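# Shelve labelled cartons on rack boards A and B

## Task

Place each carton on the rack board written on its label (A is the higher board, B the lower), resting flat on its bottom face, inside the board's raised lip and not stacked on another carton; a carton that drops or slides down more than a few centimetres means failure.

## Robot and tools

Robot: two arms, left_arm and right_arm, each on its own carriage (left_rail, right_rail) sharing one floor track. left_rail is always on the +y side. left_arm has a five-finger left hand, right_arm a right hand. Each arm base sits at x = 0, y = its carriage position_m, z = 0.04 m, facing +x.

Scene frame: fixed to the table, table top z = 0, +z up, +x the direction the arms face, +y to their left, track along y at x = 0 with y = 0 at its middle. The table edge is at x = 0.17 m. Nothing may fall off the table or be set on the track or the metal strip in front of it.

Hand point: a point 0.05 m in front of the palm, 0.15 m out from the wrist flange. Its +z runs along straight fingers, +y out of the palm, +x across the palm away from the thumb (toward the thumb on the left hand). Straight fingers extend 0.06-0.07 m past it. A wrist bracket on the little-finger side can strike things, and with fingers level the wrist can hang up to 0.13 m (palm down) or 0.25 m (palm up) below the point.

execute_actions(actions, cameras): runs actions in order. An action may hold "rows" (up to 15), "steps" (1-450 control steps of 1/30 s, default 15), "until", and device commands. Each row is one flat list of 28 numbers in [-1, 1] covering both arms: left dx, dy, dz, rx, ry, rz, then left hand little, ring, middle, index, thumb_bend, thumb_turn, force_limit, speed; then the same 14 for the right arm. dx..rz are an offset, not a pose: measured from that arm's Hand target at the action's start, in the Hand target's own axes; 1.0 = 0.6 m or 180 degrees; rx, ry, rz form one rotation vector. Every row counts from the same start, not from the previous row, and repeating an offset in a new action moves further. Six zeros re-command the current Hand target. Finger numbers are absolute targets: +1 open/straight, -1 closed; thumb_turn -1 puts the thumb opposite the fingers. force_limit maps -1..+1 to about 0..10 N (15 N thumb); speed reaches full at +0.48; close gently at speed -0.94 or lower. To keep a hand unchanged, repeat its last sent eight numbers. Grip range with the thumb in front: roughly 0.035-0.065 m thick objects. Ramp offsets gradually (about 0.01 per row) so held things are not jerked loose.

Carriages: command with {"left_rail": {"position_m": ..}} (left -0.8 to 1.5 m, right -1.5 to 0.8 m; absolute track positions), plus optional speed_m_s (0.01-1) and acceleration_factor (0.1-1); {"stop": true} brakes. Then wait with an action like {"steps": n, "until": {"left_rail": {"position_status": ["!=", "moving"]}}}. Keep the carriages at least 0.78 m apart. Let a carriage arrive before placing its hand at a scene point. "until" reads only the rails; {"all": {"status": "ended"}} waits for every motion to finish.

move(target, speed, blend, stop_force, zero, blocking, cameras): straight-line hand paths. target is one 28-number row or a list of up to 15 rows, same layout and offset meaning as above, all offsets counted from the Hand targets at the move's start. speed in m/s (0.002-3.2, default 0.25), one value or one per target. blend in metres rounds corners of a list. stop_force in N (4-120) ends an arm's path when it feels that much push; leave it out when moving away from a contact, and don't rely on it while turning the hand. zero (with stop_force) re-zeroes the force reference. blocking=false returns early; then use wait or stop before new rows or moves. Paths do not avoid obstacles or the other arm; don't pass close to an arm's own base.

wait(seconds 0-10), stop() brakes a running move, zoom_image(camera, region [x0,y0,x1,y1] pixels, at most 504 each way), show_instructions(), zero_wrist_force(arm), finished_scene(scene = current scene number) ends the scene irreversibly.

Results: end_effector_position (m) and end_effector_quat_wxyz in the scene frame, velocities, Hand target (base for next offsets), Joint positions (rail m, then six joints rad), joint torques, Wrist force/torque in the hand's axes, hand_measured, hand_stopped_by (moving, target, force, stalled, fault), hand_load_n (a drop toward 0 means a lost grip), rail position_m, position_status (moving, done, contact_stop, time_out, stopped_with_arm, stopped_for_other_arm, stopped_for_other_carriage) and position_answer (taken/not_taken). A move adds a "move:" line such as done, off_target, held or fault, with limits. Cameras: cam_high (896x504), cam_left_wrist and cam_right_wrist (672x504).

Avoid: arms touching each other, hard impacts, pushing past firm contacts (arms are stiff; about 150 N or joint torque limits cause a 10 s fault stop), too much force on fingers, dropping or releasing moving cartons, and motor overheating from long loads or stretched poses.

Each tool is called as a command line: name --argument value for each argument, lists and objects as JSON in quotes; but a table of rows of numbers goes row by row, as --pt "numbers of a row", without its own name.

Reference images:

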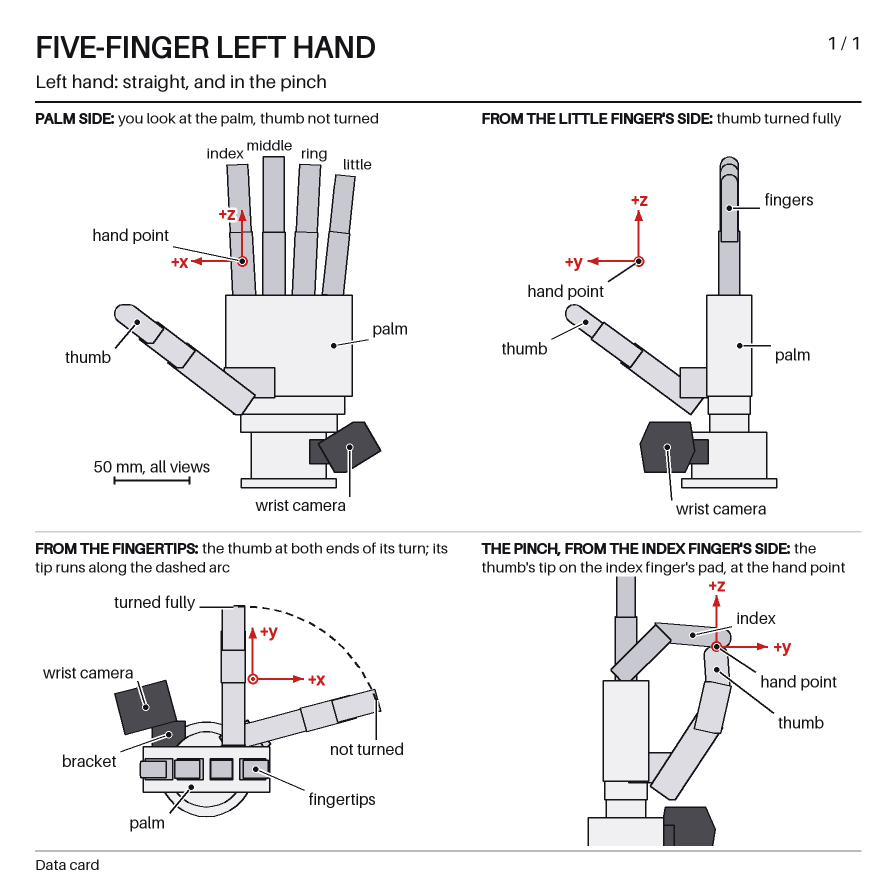

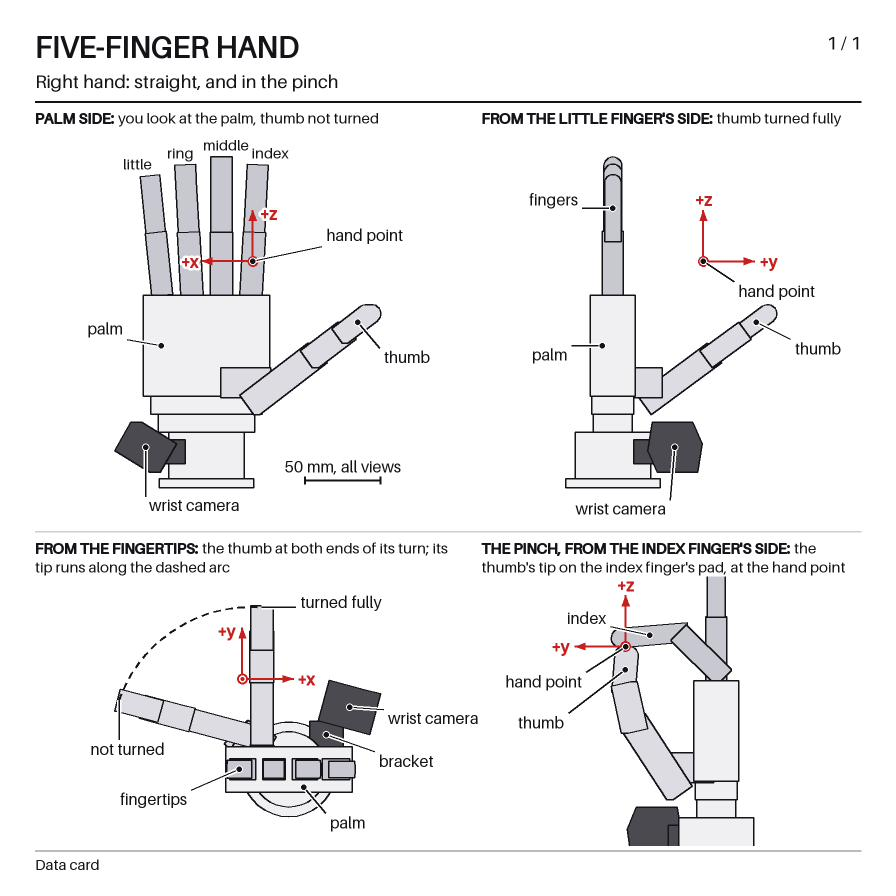

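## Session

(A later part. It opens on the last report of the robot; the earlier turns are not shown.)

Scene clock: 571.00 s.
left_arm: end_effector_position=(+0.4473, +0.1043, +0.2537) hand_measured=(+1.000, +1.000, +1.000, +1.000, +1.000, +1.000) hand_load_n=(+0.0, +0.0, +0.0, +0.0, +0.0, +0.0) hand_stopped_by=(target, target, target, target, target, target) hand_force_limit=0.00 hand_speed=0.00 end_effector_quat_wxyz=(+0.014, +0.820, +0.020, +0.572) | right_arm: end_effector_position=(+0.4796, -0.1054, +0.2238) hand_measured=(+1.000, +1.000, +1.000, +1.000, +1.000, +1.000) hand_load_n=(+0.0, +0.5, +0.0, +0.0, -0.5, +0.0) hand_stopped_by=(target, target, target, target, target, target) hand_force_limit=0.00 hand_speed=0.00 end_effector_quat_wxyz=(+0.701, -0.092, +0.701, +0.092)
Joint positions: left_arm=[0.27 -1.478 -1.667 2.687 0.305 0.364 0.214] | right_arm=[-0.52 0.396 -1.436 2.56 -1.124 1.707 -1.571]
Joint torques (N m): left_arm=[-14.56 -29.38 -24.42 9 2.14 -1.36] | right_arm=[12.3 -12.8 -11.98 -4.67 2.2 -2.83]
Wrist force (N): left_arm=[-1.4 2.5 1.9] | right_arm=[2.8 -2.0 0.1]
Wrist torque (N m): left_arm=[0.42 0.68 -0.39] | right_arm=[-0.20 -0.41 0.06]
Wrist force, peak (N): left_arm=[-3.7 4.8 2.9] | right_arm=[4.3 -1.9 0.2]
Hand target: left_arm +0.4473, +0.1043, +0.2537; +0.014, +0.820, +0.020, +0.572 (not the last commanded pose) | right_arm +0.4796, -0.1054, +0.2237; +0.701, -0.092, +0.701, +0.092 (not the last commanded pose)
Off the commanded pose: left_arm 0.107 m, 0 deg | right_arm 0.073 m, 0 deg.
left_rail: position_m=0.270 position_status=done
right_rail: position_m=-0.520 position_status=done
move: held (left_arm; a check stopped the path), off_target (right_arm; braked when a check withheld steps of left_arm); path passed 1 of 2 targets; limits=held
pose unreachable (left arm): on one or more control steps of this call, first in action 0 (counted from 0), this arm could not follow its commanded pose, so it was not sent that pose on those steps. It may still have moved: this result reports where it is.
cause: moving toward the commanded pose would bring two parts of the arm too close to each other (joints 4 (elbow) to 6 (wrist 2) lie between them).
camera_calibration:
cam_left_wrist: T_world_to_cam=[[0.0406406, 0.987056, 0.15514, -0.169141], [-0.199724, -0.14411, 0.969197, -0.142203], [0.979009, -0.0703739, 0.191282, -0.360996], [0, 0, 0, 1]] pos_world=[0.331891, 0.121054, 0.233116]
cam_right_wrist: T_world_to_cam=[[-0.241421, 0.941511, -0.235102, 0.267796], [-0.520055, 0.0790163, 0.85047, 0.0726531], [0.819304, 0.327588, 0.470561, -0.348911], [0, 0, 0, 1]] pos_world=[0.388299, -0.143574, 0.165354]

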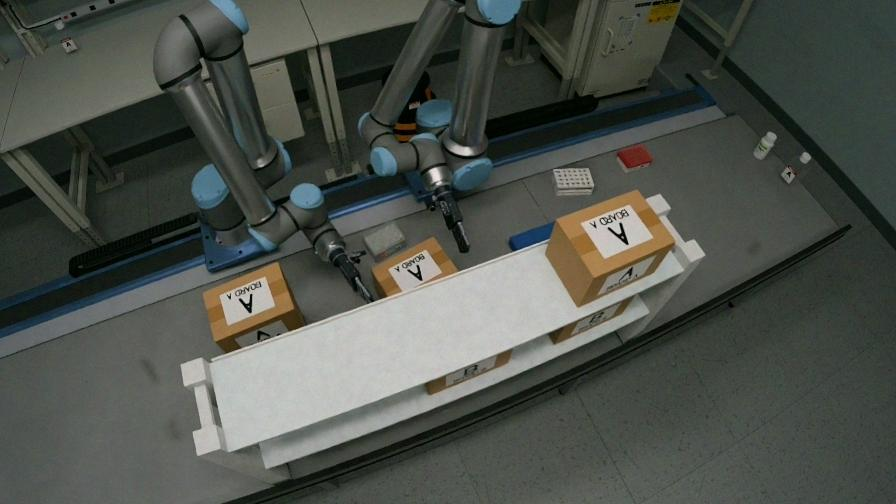

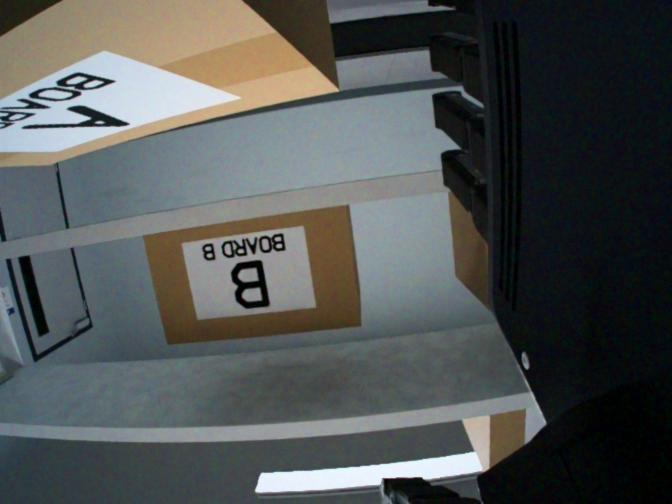

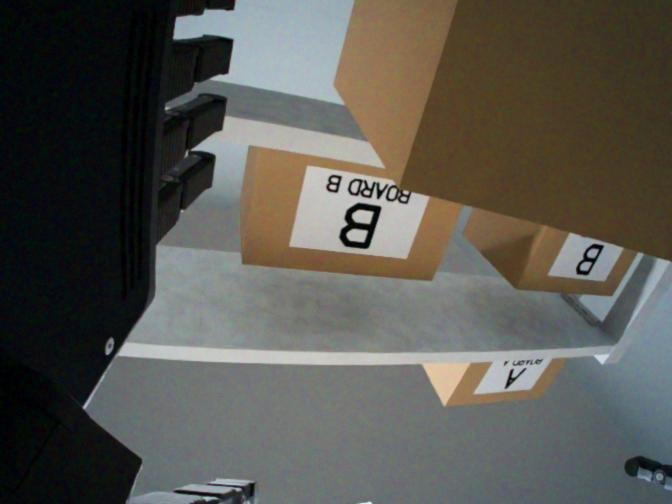

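move --target '[0.3177,-0.0858,-0.1131,0,0,0,1,1,1,1,1,1,0,0,-0.3333,-0.0967,-0.0257,0,0,0,1,1,1,1,1,1,0,0]' --speed 0.3

execute_actions --actions '[{"right_rail":{"position_m":-0.63}},{"steps":20},{"left_rail":{"position_m":0.16}},{"steps":150,"until":{"all":{"status":"ended"}}}]'

Scene clock: 591.83 s.
left_arm: end_effector_position=(+0.4487, +0.1649, +0.4536) hand_measured=(+1.000, +1.000, +1.000, +1.000, +1.000, +1.000) hand_load_n=(+0.0, +0.0, +0.0, +0.0, +0.0, +0.0) hand_stopped_by=(target, target, target, target, target, target) hand_force_limit=0.00 hand_speed=0.00 end_effector_quat_wxyz=(+0.014, +0.820, +0.020, +0.572) | right_arm: end_effector_position=(+0.4794, -0.1654, +0.4237) hand_measured=(+1.000, +1.000, +1.000, +1.000, +1.000, +1.000) hand_load_n=(+0.0, +0.0, +0.0, +0.0, +0.0, +0.0) hand_stopped_by=(target, target, target, target, target, target) hand_force_limit=0.00 hand_speed=0.00 end_effector_quat_wxyz=(+0.701, -0.092, +0.701, +0.092)
Joint positions: left_arm=[0.27 -1.38 -2.211 2.464 0.842 0.399 0.462] | right_arm=[-0.52 0.207 -1.938 2.45 -0.513 1.518 -1.571]
Joint torques (N m): left_arm=[-18.61 28.88 -26.4 7.97 -4.78 -2.25] | right_arm=[-10.12 -29.1 -47.56 0.31 -3.54 -3.73]
Wrist force (N): left_arm=[-2.2 3.5 2.4] | right_arm=[3.8 -1.6 0.4]
Wrist torque (N m): left_arm=[0.62 0.91 -0.43] | right_arm=[-0.18 -0.54 0.18]
Wrist force, peak (N): left_arm=[-2.2 3.4 2.7] | right_arm=[4.6 -1.6 0.6]
Hand target: left_arm +0.4484, +0.1649, +0.4535; +0.014, +0.820, +0.020, +0.572 | right_arm +0.4794, -0.1654, +0.4237; +0.701, -0.092, +0.701, +0.092
Off the commanded pose: left_arm 0.000 m, 0 deg | right_arm 0.000 m, 0 deg.
left_rail: position_m=0.270 position_status=done
right_rail: position_m=-0.520 position_status=done
move: done

Scene clock: 593.90 s.
left_arm: end_effector_position=(+0.4484, +0.0549, +0.4535) hand_measured=(+1.000, +1.000, +1.000, +1.000, +1.000, +1.000) hand_load_n=(+0.0, +0.0, +0.0, +0.0, +0.0, +0.0) hand_stopped_by=(target, target, target, target, target, target) hand_force_limit=0.00 hand_speed=0.00 end_effector_quat_wxyz=(+0.014, +0.820, +0.020, +0.572) | right_arm: end_effector_position=(+0.4794, -0.2755, +0.4237) hand_measured=(+1.000, +1.000, +1.000, +1.000, +1.000, +1.000) hand_load_n=(+0.0, +0.0, +0.0, +0.0, +0.0, +0.0) hand_stopped_by=(target, target, target, target, target, target) hand_force_limit=0.00 hand_speed=0.00 end_effector_quat_wxyz=(+0.702, -0.092, +0.701, +0.092)
Joint positions: left_arm=[0.16 -1.385 -2.21 2.466 0.85 0.396 0.45] | right_arm=[-0.63 0.207 -1.938 2.45 -0.513 1.518 -1.571]
Joint torques (N m): left_arm=[-2.57 4.98 -38.62 4.55 -2.97 -2.07] | right_arm=[-6.88 -10.39 -33.35 -1.07 1.96 -3.51]
Wrist force (N): left_arm=[-2.3 3.6 2.2] | right_arm=[3.6 -1.6 0.6]
Wrist torque (N m): left_arm=[0.65 0.91 -0.44] | right_arm=[-0.19 -0.53 0.16]
Wrist force, peak (N): left_arm=[-2.0 5.5 2.2] | right_arm=[4.0 -3.1 0.4]
Hand target: left_arm +0.4484, +0.0549, +0.4535; +0.014, +0.820, +0.020, +0.572 | right_arm +0.4794, -0.2755, +0.4237; +0.701, -0.092, +0.701, +0.092
Off the commanded pose: left_arm 0.000 m, 0 deg | right_arm 0.000 m, 0 deg.
left_rail: position_m=0.160 position_status=done
right_rail: position_m=-0.630 position_status=done

move --pt "-0.188 -0.0882 0.075 0 0 0 1 1 1 1 1 1 0 0 0.1562 0.2738 0.0729 0 0 0 1 1 1 1 1 1 0 0" --pt "-0.4754 -0.1011 0.1788 0 0 0 1 1 1 1 1 1 0 0 0.4545 0.2738 0.0729 0 0 0 1 1 1 1 1 1 0 0" --speed '[0.3,0.15]' --cameras '["cam_left_wrist","cam_right_wrist","cam_high"]'

Scene clock: 606.50 s.
left_arm: end_effector_position=(+0.4488, +0.1027, +0.3094) hand_measured=(+1.000, +1.000, +1.000, +1.000, +1.000, +1.000) hand_load_n=(-0.5, +0.0, +0.0, +0.0, +0.0, +0.0) hand_stopped_by=(target, target, target, target, target, target) hand_force_limit=0.00 hand_speed=0.00 end_effector_quat_wxyz=(+0.013, +0.820, +0.020, +0.572) | right_arm: end_effector_position=(+0.4796, -0.1054, +0.2815) hand_measured=(+1.000, +1.000, +1.000, +1.000, +1.000, +1.000) hand_load_n=(+0.0, +0.0, +0.0, +0.0, +0.0, +0.0) hand_stopped_by=(target, target, target, target, target, target) hand_force_limit=0.00 hand_speed=0.00 end_effector_quat_wxyz=(+0.701, -0.092, +0.701, +0.092)
Joint positions: left_arm=[0.16 -1.201 -2.185 2.672 0.309 0.505 0.793] | right_arm=[-0.63 0.648 -1.43 2.357 -0.928 1.959 -1.571]
Joint torques (N m): left_arm=[-11.79 -5.91 -42.67 7.23 -0.18 -1.11] | right_arm=[-3.49 -21.96 -19.62 -4.53 -0.73 -3.94]
Wrist force (N): left_arm=[-1.6 3.1 2.2] | right_arm=[3.3 -2.1 0.4]
Wrist torque (N m): left_arm=[0.47 0.72 -0.35] | right_arm=[-0.22 -0.47 0.03]
Wrist force, peak (N): left_arm=[-6.0 2.0 3.2] | right_arm=[4.1 -2.4 0.2]
Hand target: left_arm +0.4488, +0.1027, +0.3095; +0.013, +0.820, +0.020, +0.572 (not the last commanded pose) | right_arm +0.4796, -0.1054, +0.2814; +0.701, -0.092, +0.701, +0.092 (not the last commanded pose)
Off the commanded pose: left_arm 0.163 m, 0 deg | right_arm 0.130 m, 0 deg.
left_rail: position_m=0.160 position_status=done
right_rail: position_m=-0.630 position_status=done
move: held (left_arm; a check stopped the path), off_target (right_arm; braked when a check withheld steps of left_arm); path passed 1 of 2 targets; limits=held
pose unreachable (left arm): on one or more control steps of this call, first in action 0 (counted from 0), this arm could not follow its commanded pose, so it was not sent that pose on those steps. It may still have moved: this result reports where it is.
cause: moving toward the commanded pose would bring two parts of the arm too close to each other (joints 4 (elbow) to 6 (wrist 2) lie between them).
camera_calibration:
cam_left_wrist: T_world_to_cam=[[0.0402488, 0.986997, 0.155615, -0.176179], [-0.198987, -0.144704, 0.96926, -0.196424], [0.979175, -0.069977, 0.190576, -0.373157], [0, 0, 0, 1]] pos_world=[0.333392, 0.119352, 0.288917]
cam_right_wrist: T_world_to_cam=[[-0.241451, 0.941526, -0.235011, 0.281354], [-0.520102, 0.0789, 0.850452, 0.0235867], [0.819265, 0.327572, 0.470639, -0.376067], [0, 0, 0, 1]] pos_world=[0.388299, -0.143574, 0.223054]

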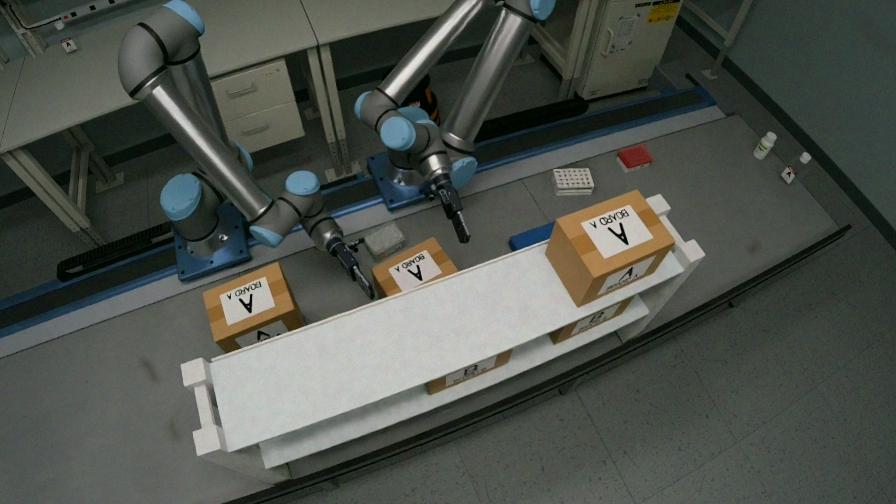

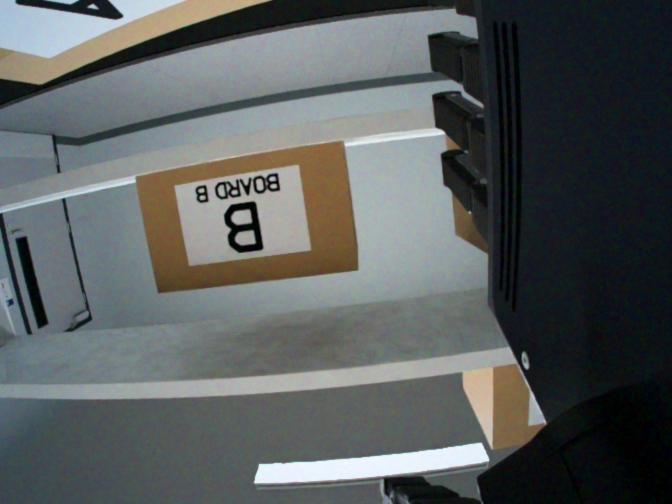

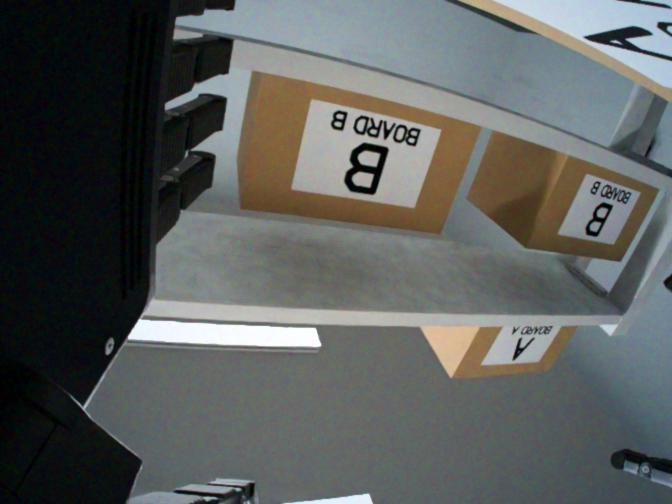

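move --target '[0.3021,-0.0865,-0.1074,0,0,0,1,1,1,1,1,1,0,0,-0.3643,-0.0967,-0.0257,0,0,0,1,1,1,1,1,1,0,0]' --speed 0.3

execute_actions --actions '[{"right_rail":{"position_m":-0.82}},{"steps":20},{"left_rail":{"position_m":-0.04}},{"steps":150,"until":{"all":{"status":"ended"}}}]'

move --pt "0.0121 -0.233 0.0046 0 0 0 1 1 1 1 1 1 0 0 0 0.4025 0.1069 0 0 0 1 1 1 1 1 1 0 0" --pt "-0.5408 -0.2579 0.2043 0 0 0 1 1 1 1 1 1 0 0 0.5817 0.4025 0.1069 0 0 0 1 1 1 1 1 1 0 0" --speed '[0.3,0.15]' --cameras '["cam_left_wrist","cam_right_wrist","cam_high"]'

Scene clock: 637.17 s.
left_arm: end_effector_position=(+0.4499, +0.1631, +0.4993) hand_measured=(+1.000, +1.000, +1.000, +1.000, +1.000, +1.000) hand_load_n=(+0.0, +0.0, +0.0, +0.0, +0.0, -0.5) hand_stopped_by=(target, target, target, target, target, target) hand_force_limit=0.00 hand_speed=0.00 end_effector_quat_wxyz=(+0.013, +0.820, +0.020, +0.572) | right_arm: end_effector_position=(+0.4794, -0.1655, +0.5000) hand_measured=(+1.000, +1.000, +1.000, +1.000, +1.000, +1.000) hand_load_n=(+0.0, +0.0, +0.0, +0.0, +0.0, +0.0) hand_stopped_by=(target, target, target, target, target, target) hand_force_limit=0.00 hand_speed=0.00 end_effector_quat_wxyz=(+0.701, -0.092, +0.701, +0.092)
Joint positions: left_arm=[0.16 -0.765 -2.336 2.329 0.48 0.862 1.202] | right_arm=[-0.63 0.523 -1.821 2.226 -0.407 1.834 -1.571]
Joint torques (N m): left_arm=[18.02 34.66 -47.09 -3.61 3.1 3.5] | right_arm=[-11.09 -40.86 -49.57 0.64 -3.7 2.5]
Wrist force (N): left_arm=[-1.9 2.8 1.8] | right_arm=[2.9 -2.2 0.1]
Wrist torque (N m): left_arm=[0.47 0.80 -0.47] | right_arm=[-0.23 -0.46 0.02]
Wrist force, peak (N): left_arm=[-3.1 3.2 2.6] | right_arm=[5.1 -1.7 0.8]
Hand target: left_arm +0.4500, +0.1632, +0.4993; +0.013, +0.820, +0.020, +0.572 | right_arm +0.4794, -0.1655, +0.5000; +0.701, -0.092, +0.701, +0.092
Off the commanded pose: left_arm 0.000 m, 0 deg | right_arm 0.000 m, 0 deg.
left_rail: position_m=0.160 position_status=done
right_rail: position_m=-0.630 position_status=done
move: done

Scene clock: 639.43 s.
left_arm: end_effector_position=(+0.4500, -0.0369, +0.4993) hand_measured=(+1.000, +1.000, +1.000, +1.000, +1.000, +1.000) hand_load_n=(+0.0, +0.0, +0.0, +0.0, +0.0, +0.0) hand_stopped_by=(target, target, target, target, target, target) hand_force_limit=0.00 hand_speed=0.00 end_effector_quat_wxyz=(+0.013, +0.820, +0.020, +0.572) | right_arm: end_effector_position=(+0.4794, -0.3555, +0.5000) hand_measured=(+1.000, +1.000, +1.000, +1.000, +1.000, +1.000) hand_load_n=(+0.0, +0.0, +0.0, +0.0, +0.0, +0.0) hand_stopped_by=(target, target, target, target, target, target) hand_force_limit=0.00 hand_speed=0.00 end_effector_quat_wxyz=(+0.702, -0.092, +0.701, +0.092)
Joint positions: left_arm=[-0.04 -0.764 -2.335 2.328 0.479 0.863 1.202] | right_arm=[-0.82 0.523 -1.821 2.226 -0.407 1.834 -1.571]
Joint torques (N m): left_arm=[6.45 5.78 -43.55 1.33 0.99 2.96] | right_arm=[3.51 -0.69 -36.14 -2.45 1.97 2.25]
Wrist force (N): left_arm=[-2.2 2.6 1.6] | right_arm=[2.5 -2.0 0.4]
Wrist torque (N m): left_arm=[0.44 0.83 -0.50] | right_arm=[-0.21 -0.42 0.01]
Wrist force, peak (N): left_arm=[-1.0 6.5 3.0] | right_arm=[3.5 -4.0 -0.5]
Hand target: left_arm +0.4500, -0.0368, +0.4993; +0.013, +0.820, +0.020, +0.572 | right_arm +0.4794, -0.3555, +0.5000; +0.701, -0.092, +0.701, +0.092
Off the commanded pose: left_arm 0.000 m, 0 deg | right_arm 0.000 m, 0 deg.
left_rail: position_m=-0.040 position_status=done
right_rail: position_m=-0.820 position_status=done

Scene clock: 643.80 s.
left_arm: end_effector_position=(+0.4502, +0.1023, +0.1460) hand_measured=(+1.000, +1.000, +1.000, +1.000, +1.000, +1.000) hand_load_n=(+0.0, +0.0, +0.0, +0.0, +0.0, +0.0) hand_stopped_by=(target, target, target, target, target, target) hand_force_limit=0.00 hand_speed=0.00 end_effector_quat_wxyz=(+0.013, +0.820, +0.020, +0.572) | right_arm: end_effector_position=(+0.4797, -0.1056, +0.1510) hand_measured=(+1.000, +1.000, +1.000, +1.000, +1.000, +1.000) hand_load_n=(+0.0, +0.0, +0.0, +0.0, +0.0, +0.0) hand_stopped_by=(target, target, target, target, target, target) hand_force_limit=0.00 hand_speed=0.00 end_effector_quat_wxyz=(+0.701, -0.092, +0.701, +0.092)
Joint positions: left_arm=[-0.04 0.132 -1.563 2.682 -0.764 1.693 1.569] | right_arm=[-0.82 0.909 -1.005 2.063 -1.059 2.22 -1.572]
Joint torques (N m): left_arm=[16.32 -3.33 -8.56 -4.79 2.96 -1.47] | right_arm=[-11.57 -50.27 -30.16 -3.9 -1.56 -3.62]
Wrist force (N): left_arm=[-1.3 3.2 1.1] | right_arm=[2.8 -1.7 0.2]
Wrist torque (N m): left_arm=[0.58 0.64 -0.42] | right_arm=[-0.15 -0.48 0.04]
Wrist force, peak (N): left_arm=[-1.9 4.0 1.8] | right_arm=[4.4 -2.0 0.8]
Hand target: left_arm +0.4502, +0.1023, +0.1459; +0.013, +0.820, +0.020, +0.572 | right_arm +0.4797, -0.1056, +0.1510; +0.701, -0.092, +0.701, +0.092
Off the commanded pose: left_arm 0.000 m, 0 deg | right_arm 0.000 m, 0 deg.
left_rail: position_m=-0.040 position_status=done
right_rail: position_m=-0.820 position_status=done
move: done
camera_calibration:
cam_left_wrist: T_world_to_cam=[[0.0402452, 0.986995, 0.155634, -0.150398], [-0.198988, -0.144723, 0.969257, -0.0377268], [0.979175, -0.0699772, 0.190576, -0.343397], [0, 0, 0, 1]] pos_world=[0.334792, 0.118952, 0.125417]
cam_right_wrist: T_world_to_cam=[[-0.241421, 0.941511, -0.235102, 0.250892], [-0.520055, 0.0790163, 0.85047, 0.134498], [0.819304, 0.327588, 0.470561, -0.314635], [0, 0, 0, 1]] pos_world=[0.388299, -0.143774, 0.0926536]

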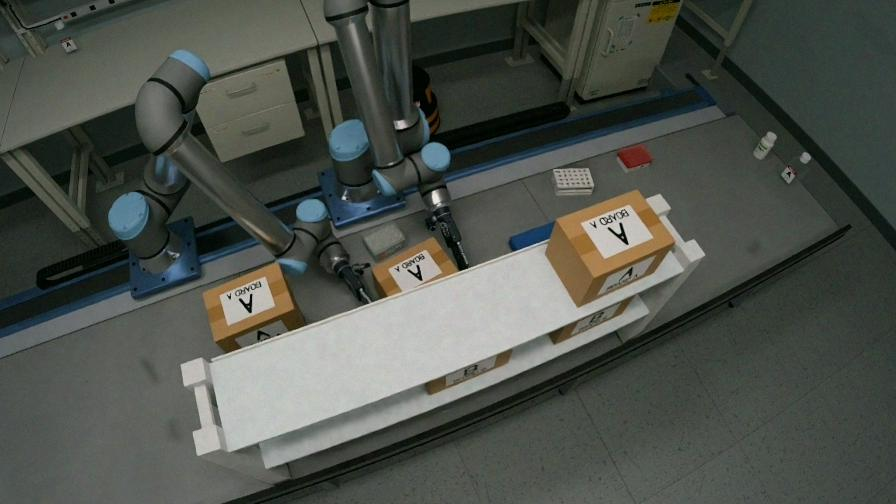

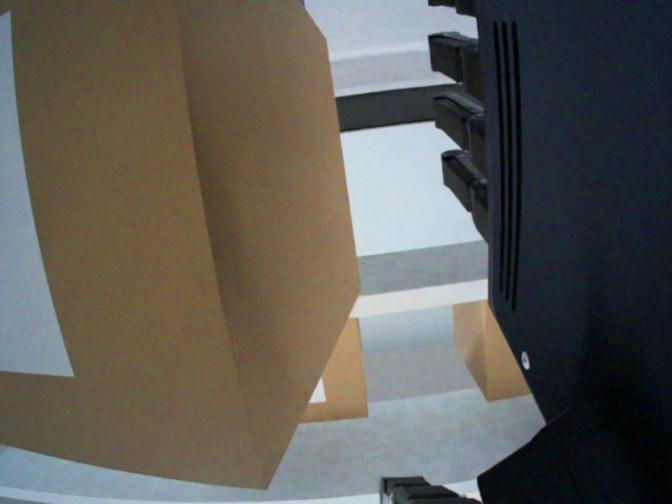

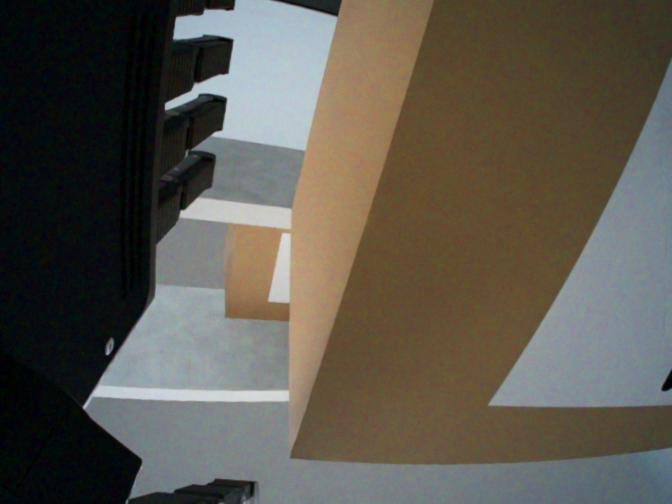

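move --target '[0,0.0927,0.0115,0,0,0,1,1,1,1,1,1,0,0,0,0.0827,0.0106,0,0,0,1,1,1,1,1,1,0,0]' --speed 0.04 --stop_force 20 --cameras '["cam_left_wrist","cam_right_wrist"]'

Scene clock: 664.63 s.
left_arm: end_effector_position=(+0.4568, +0.0528, +0.1460) hand_measured=(+1.000, +1.000, +1.000, +1.000, +1.000, +1.000) hand_load_n=(+0.0, +0.0, +1.5, +0.0, +0.0, +0.0) hand_stopped_by=(target, target, target, target, target, target) hand_force_limit=0.00 hand_speed=0.00 end_effector_quat_wxyz=(+0.014, +0.820, +0.020, +0.572) | right_arm: end_effector_position=(+0.4737, -0.0611, +0.1510) hand_measured=(+1.000, +1.000, +1.000, +1.000, +1.000, +1.000) hand_load_n=(+0.5, +0.0, +0.5, +0.0, +0.0, +0.0) hand_stopped_by=(target, target, target, target, target, target) hand_force_limit=0.00 hand_speed=0.00 end_effector_quat_wxyz=(+0.702, -0.092, +0.701, +0.092)
Joint positions: left_arm=[-0.04 -0.123 -1.629 2.744 -0.76 1.455 1.48] | right_arm=[-0.82 0.959 -0.967 1.981 -1.016 2.269 -1.572]
Joint torques (N m): left_arm=[8.39 2.7 -25.8 -2.78 8.62 1.87] | right_arm=[-7.23 -94.45 -23.35 -5.78 -4.74 -3.25]
Wrist force (N): left_arm=[3.7 -10.9 0.9] | right_arm=[5.4 -11.3 -3.8]
Wrist torque (N m): left_arm=[1.65 0.99 0.21] | right_arm=[0.18 -0.28 0.01]
Wrist force, peak (N): left_arm=[1.6 -37.1 9.8] | right_arm=[-3.1 -41.9 -15.5]
Hand target: left_arm +0.4568, +0.0528, +0.1460; +0.014, +0.820, +0.020, +0.572 (not the last commanded pose) | right_arm +0.4737, -0.0611, +0.1510; +0.702, -0.092, +0.701, +0.092 (not the last commanded pose)
Off the commanded pose: left_arm 0.006 m, 0 deg | right_arm 0.005 m, 0 deg.
left_rail: position_m=-0.040 position_status=done
right_rail: position_m=-0.820 position_status=done
move: contact (left_arm, right_arm)
camera_calibration:
cam_left_wrist: T_world_to_cam=[[0.0412996, 0.987015, 0.15523, -0.102219], [-0.199314, -0.144101, 0.969283, -0.0434971], [0.979065, -0.0709704, 0.190774, -0.353235], [0, 0, 0, 1]] pos_world=[0.341392, 0.0695544, 0.125417]
cam_right_wrist: T_world_to_cam=[[-0.241409, 0.941509, -0.235123, 0.207544], [-0.520173, 0.0789952, 0.8504, 0.128048], [0.819233, 0.327599, 0.470677, -0.324315], [0, 0, 0, 1]] pos_world=[0.382399, -0.0992744, 0.092554]
Images, in order (width x height): cam_left_wrist 672x504, cam_right_wrist 672x504.

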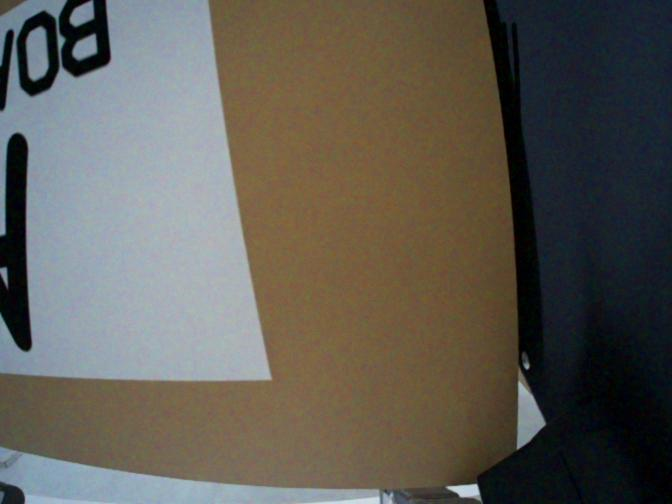

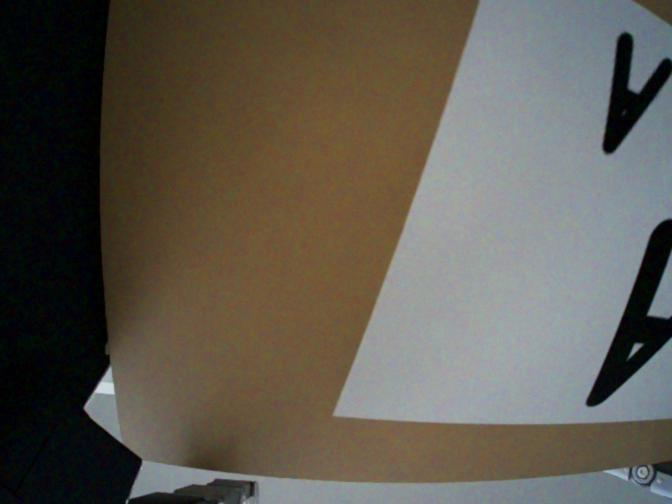

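move --target '[0,0.0033,0.0004,0,0,0,1,1,1,1,1,1,0,0,0,0.0033,0.0004,0,0,0,1,1,1,1,1,1,0,0]' --speed 0.01

Scene clock: 671.80 s.
left_arm: end_effector_position=(+0.4571, +0.0509, +0.1460) hand_measured=(+1.000, +1.000, +1.000, +1.000, +1.000, +1.000) hand_load_n=(+0.0, +1.5, +4.5, +1.5, +0.0, +0.0) hand_stopped_by=(target, target, target, target, target, target) hand_force_limit=0.00 hand_speed=0.00 end_effector_quat_wxyz=(+0.014, +0.820, +0.020, +0.572) | right_arm: end_effector_position=(+0.4735, -0.0593, +0.1510) hand_measured=(+1.000, +1.000, +1.000, +1.000, +1.000, +1.000) hand_load_n=(+0.0, +0.0, +1.0, +0.0, -0.5, -0.5) hand_stopped_by=(target, target, target, target, target, target) hand_force_limit=0.00 hand_speed=0.00 end_effector_quat_wxyz=(+0.702, -0.092, +0.701, +0.092)
Joint positions: left_arm=[-0.04 -0.134 -1.631 2.746 -0.759 1.445 1.476] | right_arm=[-0.82 0.961 -0.965 1.978 -1.014 2.272 -1.572]
Joint torques (N m): left_arm=[-43.87 -32.72 -10.07 2.69 8.36 -0.85] | right_arm=[34.27 -51.48 -60.09 -1.89 -6.74 -2.77]
Wrist force (N): left_arm=[3.1 -52.2 10.9] | right_arm=[-5.6 -57.2 -19.9]
Wrist torque (N m): left_arm=[3.69 1.11 0.99] | right_arm=[0.63 0.02 -1.78]
Wrist force, peak (N): left_arm=[3.1 -52.2 10.9] | right_arm=[-5.6 -57.2 -19.9]
Hand target: left_arm +0.4571, +0.0508, +0.1460; +0.014, +0.820, +0.020, +0.572 | right_arm +0.4734, -0.0592, +0.1510; +0.702, -0.092, +0.701, +0.092
Off the commanded pose: left_arm 0.000 m, 0 deg | right_arm 0.000 m, 0 deg.
left_rail: position_m=-0.040 position_status=done
right_rail: position_m=-0.820 position_status=done
move: done

move --pt "0 0.0005 0 0.0028 0 0 1 1 1 1 1 1 0 0 0 0.0005 0 -0.0028 0 0 1 1 1 1 1 1 0 0" --pt "0.73374 0.03119 -0.26528 0.0028 0 0 1 1 1 1 1 1 0 0 -0.78083 0.0005 0 -0.0028 0 0 1 1 1 1 1 1 0 0" --speed '[0.02,0.1]' --cameras '["cam_left_wrist","cam_right_wrist"]'

Scene clock: 694.10 s.
left_arm: end_effector_position=(+0.4599, +0.0533, +0.6145) hand_measured=(+1.000, +1.000, +1.000, +1.000, +1.000, +1.000) hand_load_n=(+0.0, +0.0, +1.0, +0.0, +0.0, +0.0) hand_stopped_by=(target, target, target, target, target, target) hand_force_limit=0.00 hand_speed=0.00 end_effector_quat_wxyz=(+0.010, +0.820, +0.022, +0.572) | right_arm: end_effector_position=(+0.4729, -0.0589, +0.6194) hand_measured=(+1.000, +1.000, +1.000, +1.000, +1.000, +1.000) hand_load_n=(+0.0, +1.5, +4.0, +1.0, +0.0, +0.0) hand_stopped_by=(target, target, target, target, target, target) hand_force_limit=0.00 hand_speed=0.00 end_effector_quat_wxyz=(+0.701, -0.095, +0.700, +0.095)
Joint positions: left_arm=[-0.04 -0.132 -2.18 2.067 0.469 1.438 1.477] | right_arm=[-0.82 0.958 -1.422 1.631 -0.21 2.26 -1.572]
Joint torques (N m): left_arm=[-3.35 30.16 -58.47 -1.04 15.82 2.77] | right_arm=[46.17 -71.99 -60.38 -1.64 -6.8 2.28]
Wrist force (N): left_arm=[-13.5 -39.2 -12.9] | right_arm=[7.9 -46.2 9.1]
Wrist torque (N m): left_arm=[1.18 0.17 0.28] | right_arm=[2.08 -0.57 -0.82]
Wrist force, peak (N): left_arm=[4.7 -60.5 3.0] | right_arm=[-9.0 -62.7 -22.0]
Hand target: left_arm +0.4599, +0.0533, +0.6145; +0.010, +0.820, +0.022, +0.572 | right_arm +0.4729, -0.0589, +0.6195; +0.701, -0.095, +0.700, +0.095
Off the commanded pose: left_arm 0.000 m, 0 deg | right_arm 0.000 m, 0 deg.
left_rail: position_m=-0.040 position_status=done
right_rail: position_m=-0.820 position_status=done
move: done
camera_calibration:
cam_left_wrist: T_world_to_cam=[[0.0331709, 0.986849, 0.158202, -0.173625], [-0.197711, -0.148682, 0.968919, -0.497189], [0.979699, -0.0634181, 0.190179, -0.445981], [0, 0, 0, 1]] pos_world=[0.344387, 0.0691352, 0.594019]
cam_right_wrist: T_world_to_cam=[[-0.249611, 0.939351, -0.23519, 0.319195], [-0.520845, 0.0745146, 0.850393, -0.270919], [0.816342, 0.334765, 0.470657, -0.54306], [0, 0, 0, 1]] pos_world=[0.38189, -0.0978518, 0.561054]
Images, in order (width x height): cam_left_wrist 672x504, cam_right_wrist 672x504.

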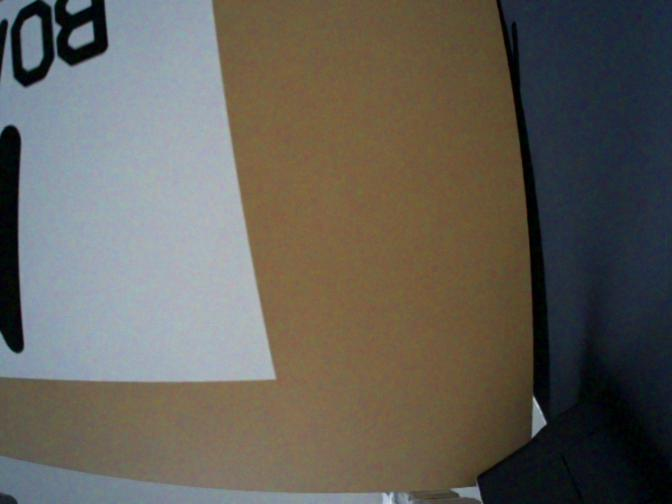

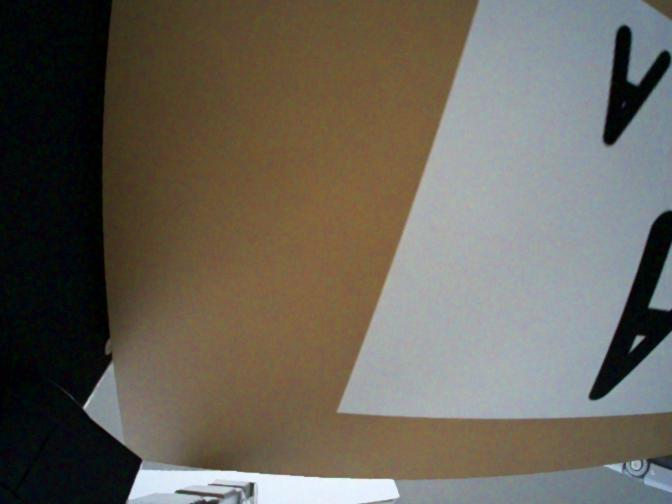

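move --pt "0.0217 -0.00165 0.05844 -0.0198 -0.0009 0.0073 1 1 1 1 1 1 0 0 0 -0.00725 0.04909 0.0211 0 0 1 1 1 1 1 1 0 0" --pt "0.05833 0.00082 0.15819 -0.0396 -0.0018 0.0146 1 1 1 1 1 1 0 0 0 -0.03233 0.1394 0.0422 0 0 1 1 1 1 1 1 0 0" --speed 0.08 --blend '[0.005,0]'

Scene clock: 726.77 s.
left_arm: end_effector_position=(+0.5610, +0.0553, +0.6145) hand_measured=(+1.000, +1.000, +1.000, +1.000, +1.000, +1.000) hand_load_n=(+0.0, +0.0, +1.0, +0.0, +0.0, +0.0) hand_stopped_by=(target, target, target, target, target, target) hand_force_limit=0.00 hand_speed=0.00 end_effector_quat_wxyz=(+0.048, +0.820, -0.032, +0.570) | right_arm: end_effector_position=(+0.5586, -0.0554, +0.6196) hand_measured=(+1.000, +1.000, +1.000, +1.000, +1.000, +1.000) hand_load_n=(+0.0, +2.0, +4.0, +1.0, +0.0, +0.0) hand_stopped_by=(target, target, target, target, target, target) hand_force_limit=0.00 hand_speed=0.00 end_effector_quat_wxyz=(+0.706, -0.048, +0.705, +0.048)
Joint positions: left_arm=[-0.04 0.037 -1.929 1.941 0.346 1.721 1.582] | right_arm=[-0.82 0.907 -1.322 1.509 -0.188 2.341 -1.572]
Joint torques (N m): left_arm=[-29.48 5.4 -57.82 -10.75 29.99 2.45] | right_arm=[46.62 -28.78 -69.67 -4.83 -13.91 0.19]
Wrist force (N): left_arm=[-12.2 -79.2 -20.9] | right_arm=[9.7 -85.7 7.2]
Wrist torque (N m): left_arm=[0.76 0.01 1.86] | right_arm=[1.70 -0.32 -2.32]
Wrist force, peak (N): left_arm=[-12.2 -79.2 -20.9] | right_arm=[9.7 -85.8 7.6]
Hand target: left_arm +0.5611, +0.0553, +0.6145; +0.048, +0.820, -0.032, +0.570 | right_arm +0.5586, -0.0554, +0.6196; +0.706, -0.048, +0.705, +0.048
Off the commanded pose: left_arm 0.000 m, 0 deg | right_arm 0.000 m, 0 deg.
left_rail: position_m=-0.040 position_status=done
right_rail: position_m=-0.820 position_status=done
move: done

move --target '[0.1276,-0.04014,0.34152,0,0,0,1,1,1,1,1,1,0,0,0,-0.05033,0.36325,0,0,0,1,1,1,1,1,1,0,0]' --speed 0.1

Scene clock: 772.40 s.
left_arm: end_effector_position=(+0.7811, +0.0558, +0.6144) hand_measured=(+1.000, +1.000, +1.000, +1.000, +1.000, +1.000) hand_load_n=(+0.0, +0.0, +1.0, +0.0, +0.0, +0.0) hand_stopped_by=(target, target, target, target, target, target) hand_force_limit=0.00 hand_speed=0.00 end_effector_quat_wxyz=(+0.048, +0.820, -0.032, +0.570) | right_arm: end_effector_position=(+0.7786, -0.0558, +0.6198) hand_measured=(+1.000, +1.000, +1.000, +1.000, +1.000, +1.000) hand_load_n=(+0.0, +1.5, +4.0, +1.0, +0.0, +0.0) hand_stopped_by=(target, target, target, target, target, target) hand_force_limit=0.00 hand_speed=0.00 end_effector_quat_wxyz=(+0.706, -0.048, +0.705, +0.048)
Joint positions: left_arm=[-0.04 0.023 -1.564 1.644 0.277 1.708 1.577] | right_arm=[-0.82 0.701 -1.129 1.244 -0.117 2.135 -1.572]
Joint torques (N m): left_arm=[-67.31 -21.47 -53.07 0.31 9.07 -0.54] | right_arm=[52.88 -58.99 -67.51 -3.4 -35.08 2.29]
Wrist force (N): left_arm=[-9.3 -65.4 -19.1] | right_arm=[13.1 -71.7 6.9]
Wrist torque (N m): left_arm=[0.88 -0.21 0.68] | right_arm=[2.04 -0.76 -1.59]
Wrist force, peak (N): left_arm=[-12.7 -80.3 -21.1] | right_arm=[9.8 -87.4 7.5]
Hand target: left_arm +0.7811, +0.0557, +0.6144; +0.048, +0.820, -0.032, +0.570 | right_arm +0.7787, -0.0557, +0.6198; +0.706, -0.048, +0.705, +0.048
Off the commanded pose: left_arm 0.000 m, 0 deg | right_arm 0.000 m, 0 deg.
left_rail: position_m=-0.040 position_status=done
right_rail: position_m=-0.820 position_status=done
move: done

move --target '[-0.02345,-0.00106,0.00867,0,0,0,1,1,1,1,1,1,0,0,0.025,0,0,0,0,0,1,1,1,1,1,1,0,0]' --speed 0.06

move --target '[-0.03127,-0.00141,0.01156,0,0,0,1,1,1,1,1,1,0,0,0.03333,0,0,0,0,0,1,1,1,1,1,1,0,0]' --speed 0.02 --stop_force 12

Scene clock: 777.50 s.
left_arm: end_effector_position=(+0.7812, +0.0557, +0.5995) hand_measured=(+1.000, +1.000, +1.000, +1.000, +1.000, +1.000) hand_load_n=(+0.0, +0.0, +1.0, +0.0, +0.0, -0.5) hand_stopped_by=(target, target, target, target, target, target) hand_force_limit=0.00 hand_speed=0.00 end_effector_quat_wxyz=(+0.048, +0.820, -0.032, +0.570) | right_arm: end_effector_position=(+0.7787, -0.0557, +0.6049) hand_measured=(+1.000, +1.000, +1.000, +1.000, +1.000, +1.000) hand_load_n=(+0.0, +2.0, +4.0, +1.0, +0.0, +0.0) hand_stopped_by=(target, target, target, target, target, target) hand_force_limit=0.00 hand_speed=0.00 end_effector_quat_wxyz=(+0.706, -0.048, +0.705, +0.048)
Joint positions: left_arm=[-0.04 0.023 -1.561 1.668 0.25 1.708 1.577] | right_arm=[-0.82 0.701 -1.125 1.266 -0.142 2.135 -1.571]
Joint torques (N m): left_arm=[-62.13 -26.55 -38.85 -10.32 25.26 1.56] | right_arm=[59.97 -58.6 -52.16 -13.86 -32.35 0.9]
Wrist force (N): left_arm=[-9.2 -66.1 -18.7] | right_arm=[13.0 -72.9 6.6]
Wrist torque (N m): left_arm=[0.87 -0.14 0.70] | right_arm=[1.97 -0.67 -1.67]
Wrist force, peak (N): left_arm=[-9.5 -66.4 -19.2] | right_arm=[13.0 -72.9 6.6]
Hand target: left_arm +0.7812, +0.0558, +0.5994; +0.048, +0.820, -0.032, +0.570 | right_arm +0.7787, -0.0557, +0.6048; +0.706, -0.048, +0.705, +0.048
Off the commanded pose: left_arm 0.000 m, 0 deg | right_arm 0.000 m, 0 deg.
left_rail: position_m=-0.040 position_status=done
right_rail: position_m=-0.820 position_status=done
move: done

Scene clock: 779.87 s.
left_arm: end_effector_position=(+0.7812, +0.0557, +0.5846) hand_measured=(+1.000, +1.000, +1.000, +1.000, +1.000, +1.000) hand_load_n=(+0.0, +0.5, +2.0, +0.0, +0.0, +0.0) hand_stopped_by=(target, target, target, target, target, target) hand_force_limit=0.00 hand_speed=0.00 end_effector_quat_wxyz=(+0.048, +0.820, -0.032, +0.570) | right_arm: end_effector_position=(+0.7787, -0.0557, +0.5879) hand_measured=(+1.000, +1.000, +1.000, +1.000, +1.000, +1.000) hand_load_n=(+0.0, +1.0, +3.5, +1.0, +0.0, -0.5) hand_stopped_by=(target, target, target, target, target, target) hand_force_limit=0.00 hand_speed=0.00 end_effector_quat_wxyz=(+0.706, -0.048, +0.705, +0.048)
Joint positions: left_arm=[-0.04 0.023 -1.559 1.691 0.224 1.708 1.577] | right_arm=[-0.82 0.701 -1.121 1.289 -0.17 2.135 -1.571]
Joint torques (N m): left_arm=[-62.12 -64.82 -55.5 0.06 24.89 0.12] | right_arm=[58.86 -92.36 -62.7 -2.57 -30.27 -3.16]
Wrist force (N): left_arm=[-10.0 -64.8 -14.3] | right_arm=[6.7 -70.3 4.4]
Wrist torque (N m): left_arm=[1.50 -0.12 1.45] | right_arm=[1.98 -0.58 -1.79]
Wrist force, peak (N): left_arm=[-9.2 -66.1 -18.8] | right_arm=[0.6 -75.4 6.5]
Hand target: left_arm +0.7812, +0.0557, +0.5846; +0.048, +0.820, -0.032, +0.570 (not the last commanded pose) | right_arm +0.7787, -0.0557, +0.5879; +0.706, -0.048, +0.705, +0.048 (not the last commanded pose)
Off the commanded pose: left_arm 0.005 m, 0 deg | right_arm 0.003 m, 0 deg.
left_rail: position_m=-0.040 position_status=done
right_rail: position_m=-0.820 position_status=done
move: contact (left_arm, right_arm)

move --pt "0 -0.00497 -0.0006 0 0 0 1 1 1 1 1 1 0 0 0 -0.00495 -0.0007 0 0 0 1 1 1 1 1 1 0 0" --pt "0 -0.04304 -0.00506 -0.0028 0 0 1 1 1 1 1 1 0 0 0 -0.04294 -0.0058 0.0028 0 0 1 1 1 1 1 1 0 0" --pt "0.04698 -0.04104 -0.02204 -0.0028 0 0 1 1 1 1 1 1 0 0 -0.05 -0.04294 -0.0058 0.0028 0 0 1 1 1 1 1 1 0 0" --pt "-0.14112 0.01926 -0.53534 -0.0028 0 0 1 1 1 1 1 1 0 0 -0.05 0.03076 -0.5508 0.0028 0 0 1 1 1 1 1 1 0 0" --speed '[0.01, 0.08, 0.1, 0.3]' --cameras '["cam_high", "cam_left_wrist", "cam_right_wrist"]'

Scene clock: 791.37 s.
left_arm: end_effector_position=(+0.4515, +0.0811, +0.6168) hand_measured=(+1.000, +1.000, +1.000, +1.000, +1.000, +1.000) hand_load_n=(+0.0, +0.0, +0.0, +0.0, +0.0, +0.0) hand_stopped_by=(target, target, target, target, target, target) hand_force_limit=0.00 hand_speed=0.00 end_effector_quat_wxyz=(+0.052, +0.819, -0.035, +0.570) | right_arm: end_effector_position=(+0.4488, -0.0823, +0.6175) hand_measured=(+1.000, +1.000, +1.000, +1.000, +1.000, +1.000) hand_load_n=(+0.0, +0.0, +0.0, +0.0, +0.0, +0.0) hand_stopped_by=(target, target, target, target, target, target) hand_force_limit=0.00 hand_speed=0.00 end_effector_quat_wxyz=(+0.706, -0.045, +0.705, +0.045)
Joint positions: left_arm=[-0.04 0.183 -2.069 2.016 0.422 1.866 1.635] | right_arm=[-0.82 1.02 -1.423 1.636 -0.214 2.463 -1.572]
Joint torques (N m): left_arm=[15.66 -19.7 -32.17 2.68 4 2.8] | right_arm=[11.57 -75.63 -35.89 -3.53 4.18 -4]
Wrist force (N): left_arm=[0.3 -2.2 3.5] | right_arm=[3.7 -3.7 1.7]
Wrist torque (N m): left_arm=[-0.36 0.52 -0.20] | right_arm=[-0.55 -0.58 0.10]
Wrist force, peak (N): left_arm=[-10.8 -65.1 -14.6] | right_arm=[7.1 -71.1 4.5]
Hand target: left_arm +0.4513, +0.0811, +0.6168; +0.052, +0.819, -0.035, +0.570 | right_arm +0.4487, -0.0823, +0.6175; +0.706, -0.045, +0.705, +0.045
Off the commanded pose: left_arm 0.000 m, 0 deg | right_arm 0.000 m, 0 deg.
left_rail: position_m=-0.040 position_status=done
right_rail: position_m=-0.820 position_status=done
move: done
camera_calibration:
cam_left_wrist: T_world_to_cam=[[0.171552, 0.972876, 0.155182, -0.260612], [-0.216719, -0.116392, 0.969271, -0.491116], [0.961043, -0.199911, 0.190873, -0.417288], [0, 0, 0, 1]] pos_world=[0.339306, 0.112961, 0.596116]
cam_right_wrist: T_world_to_cam=[[-0.11478, 0.965246, -0.234787, 0.276084], [-0.50528, 0.146764, 0.850384, -0.281035], [0.855288, 0.21624, 0.470874, -0.542068], [0, 0, 0, 1]] pos_world=[0.353312, -0.108027, 0.559055]

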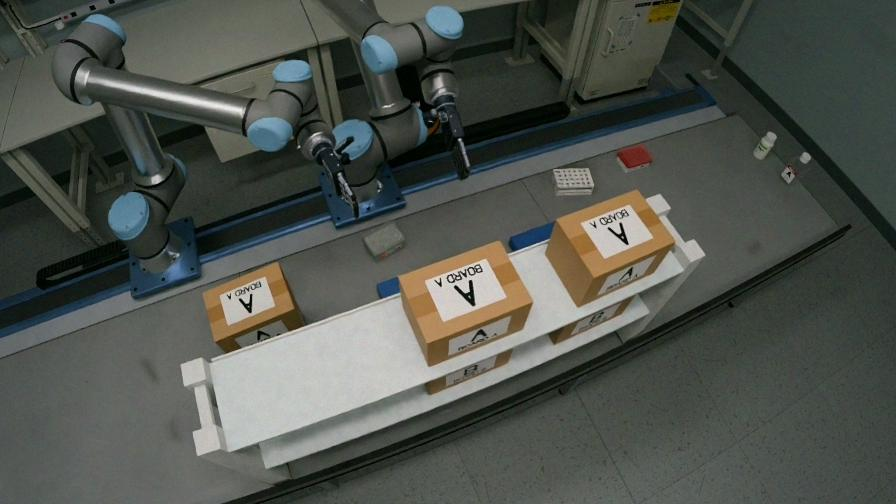

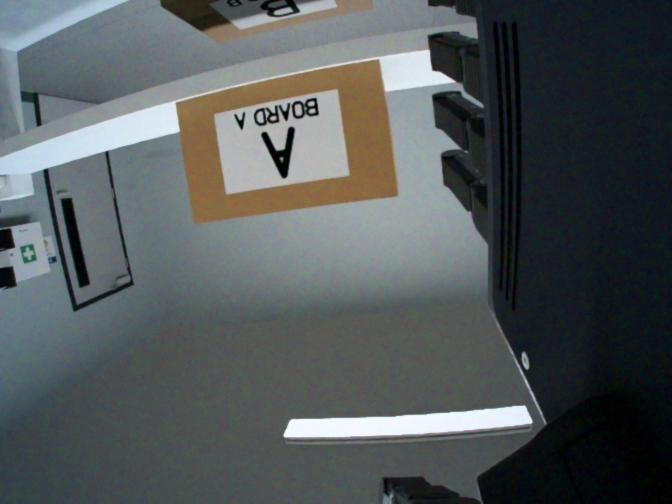

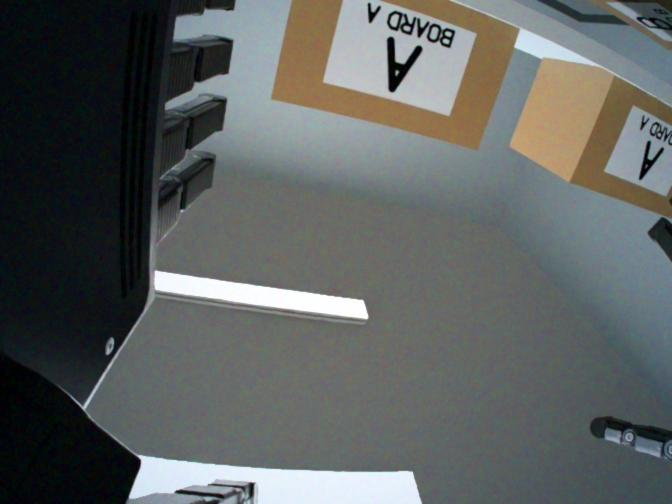

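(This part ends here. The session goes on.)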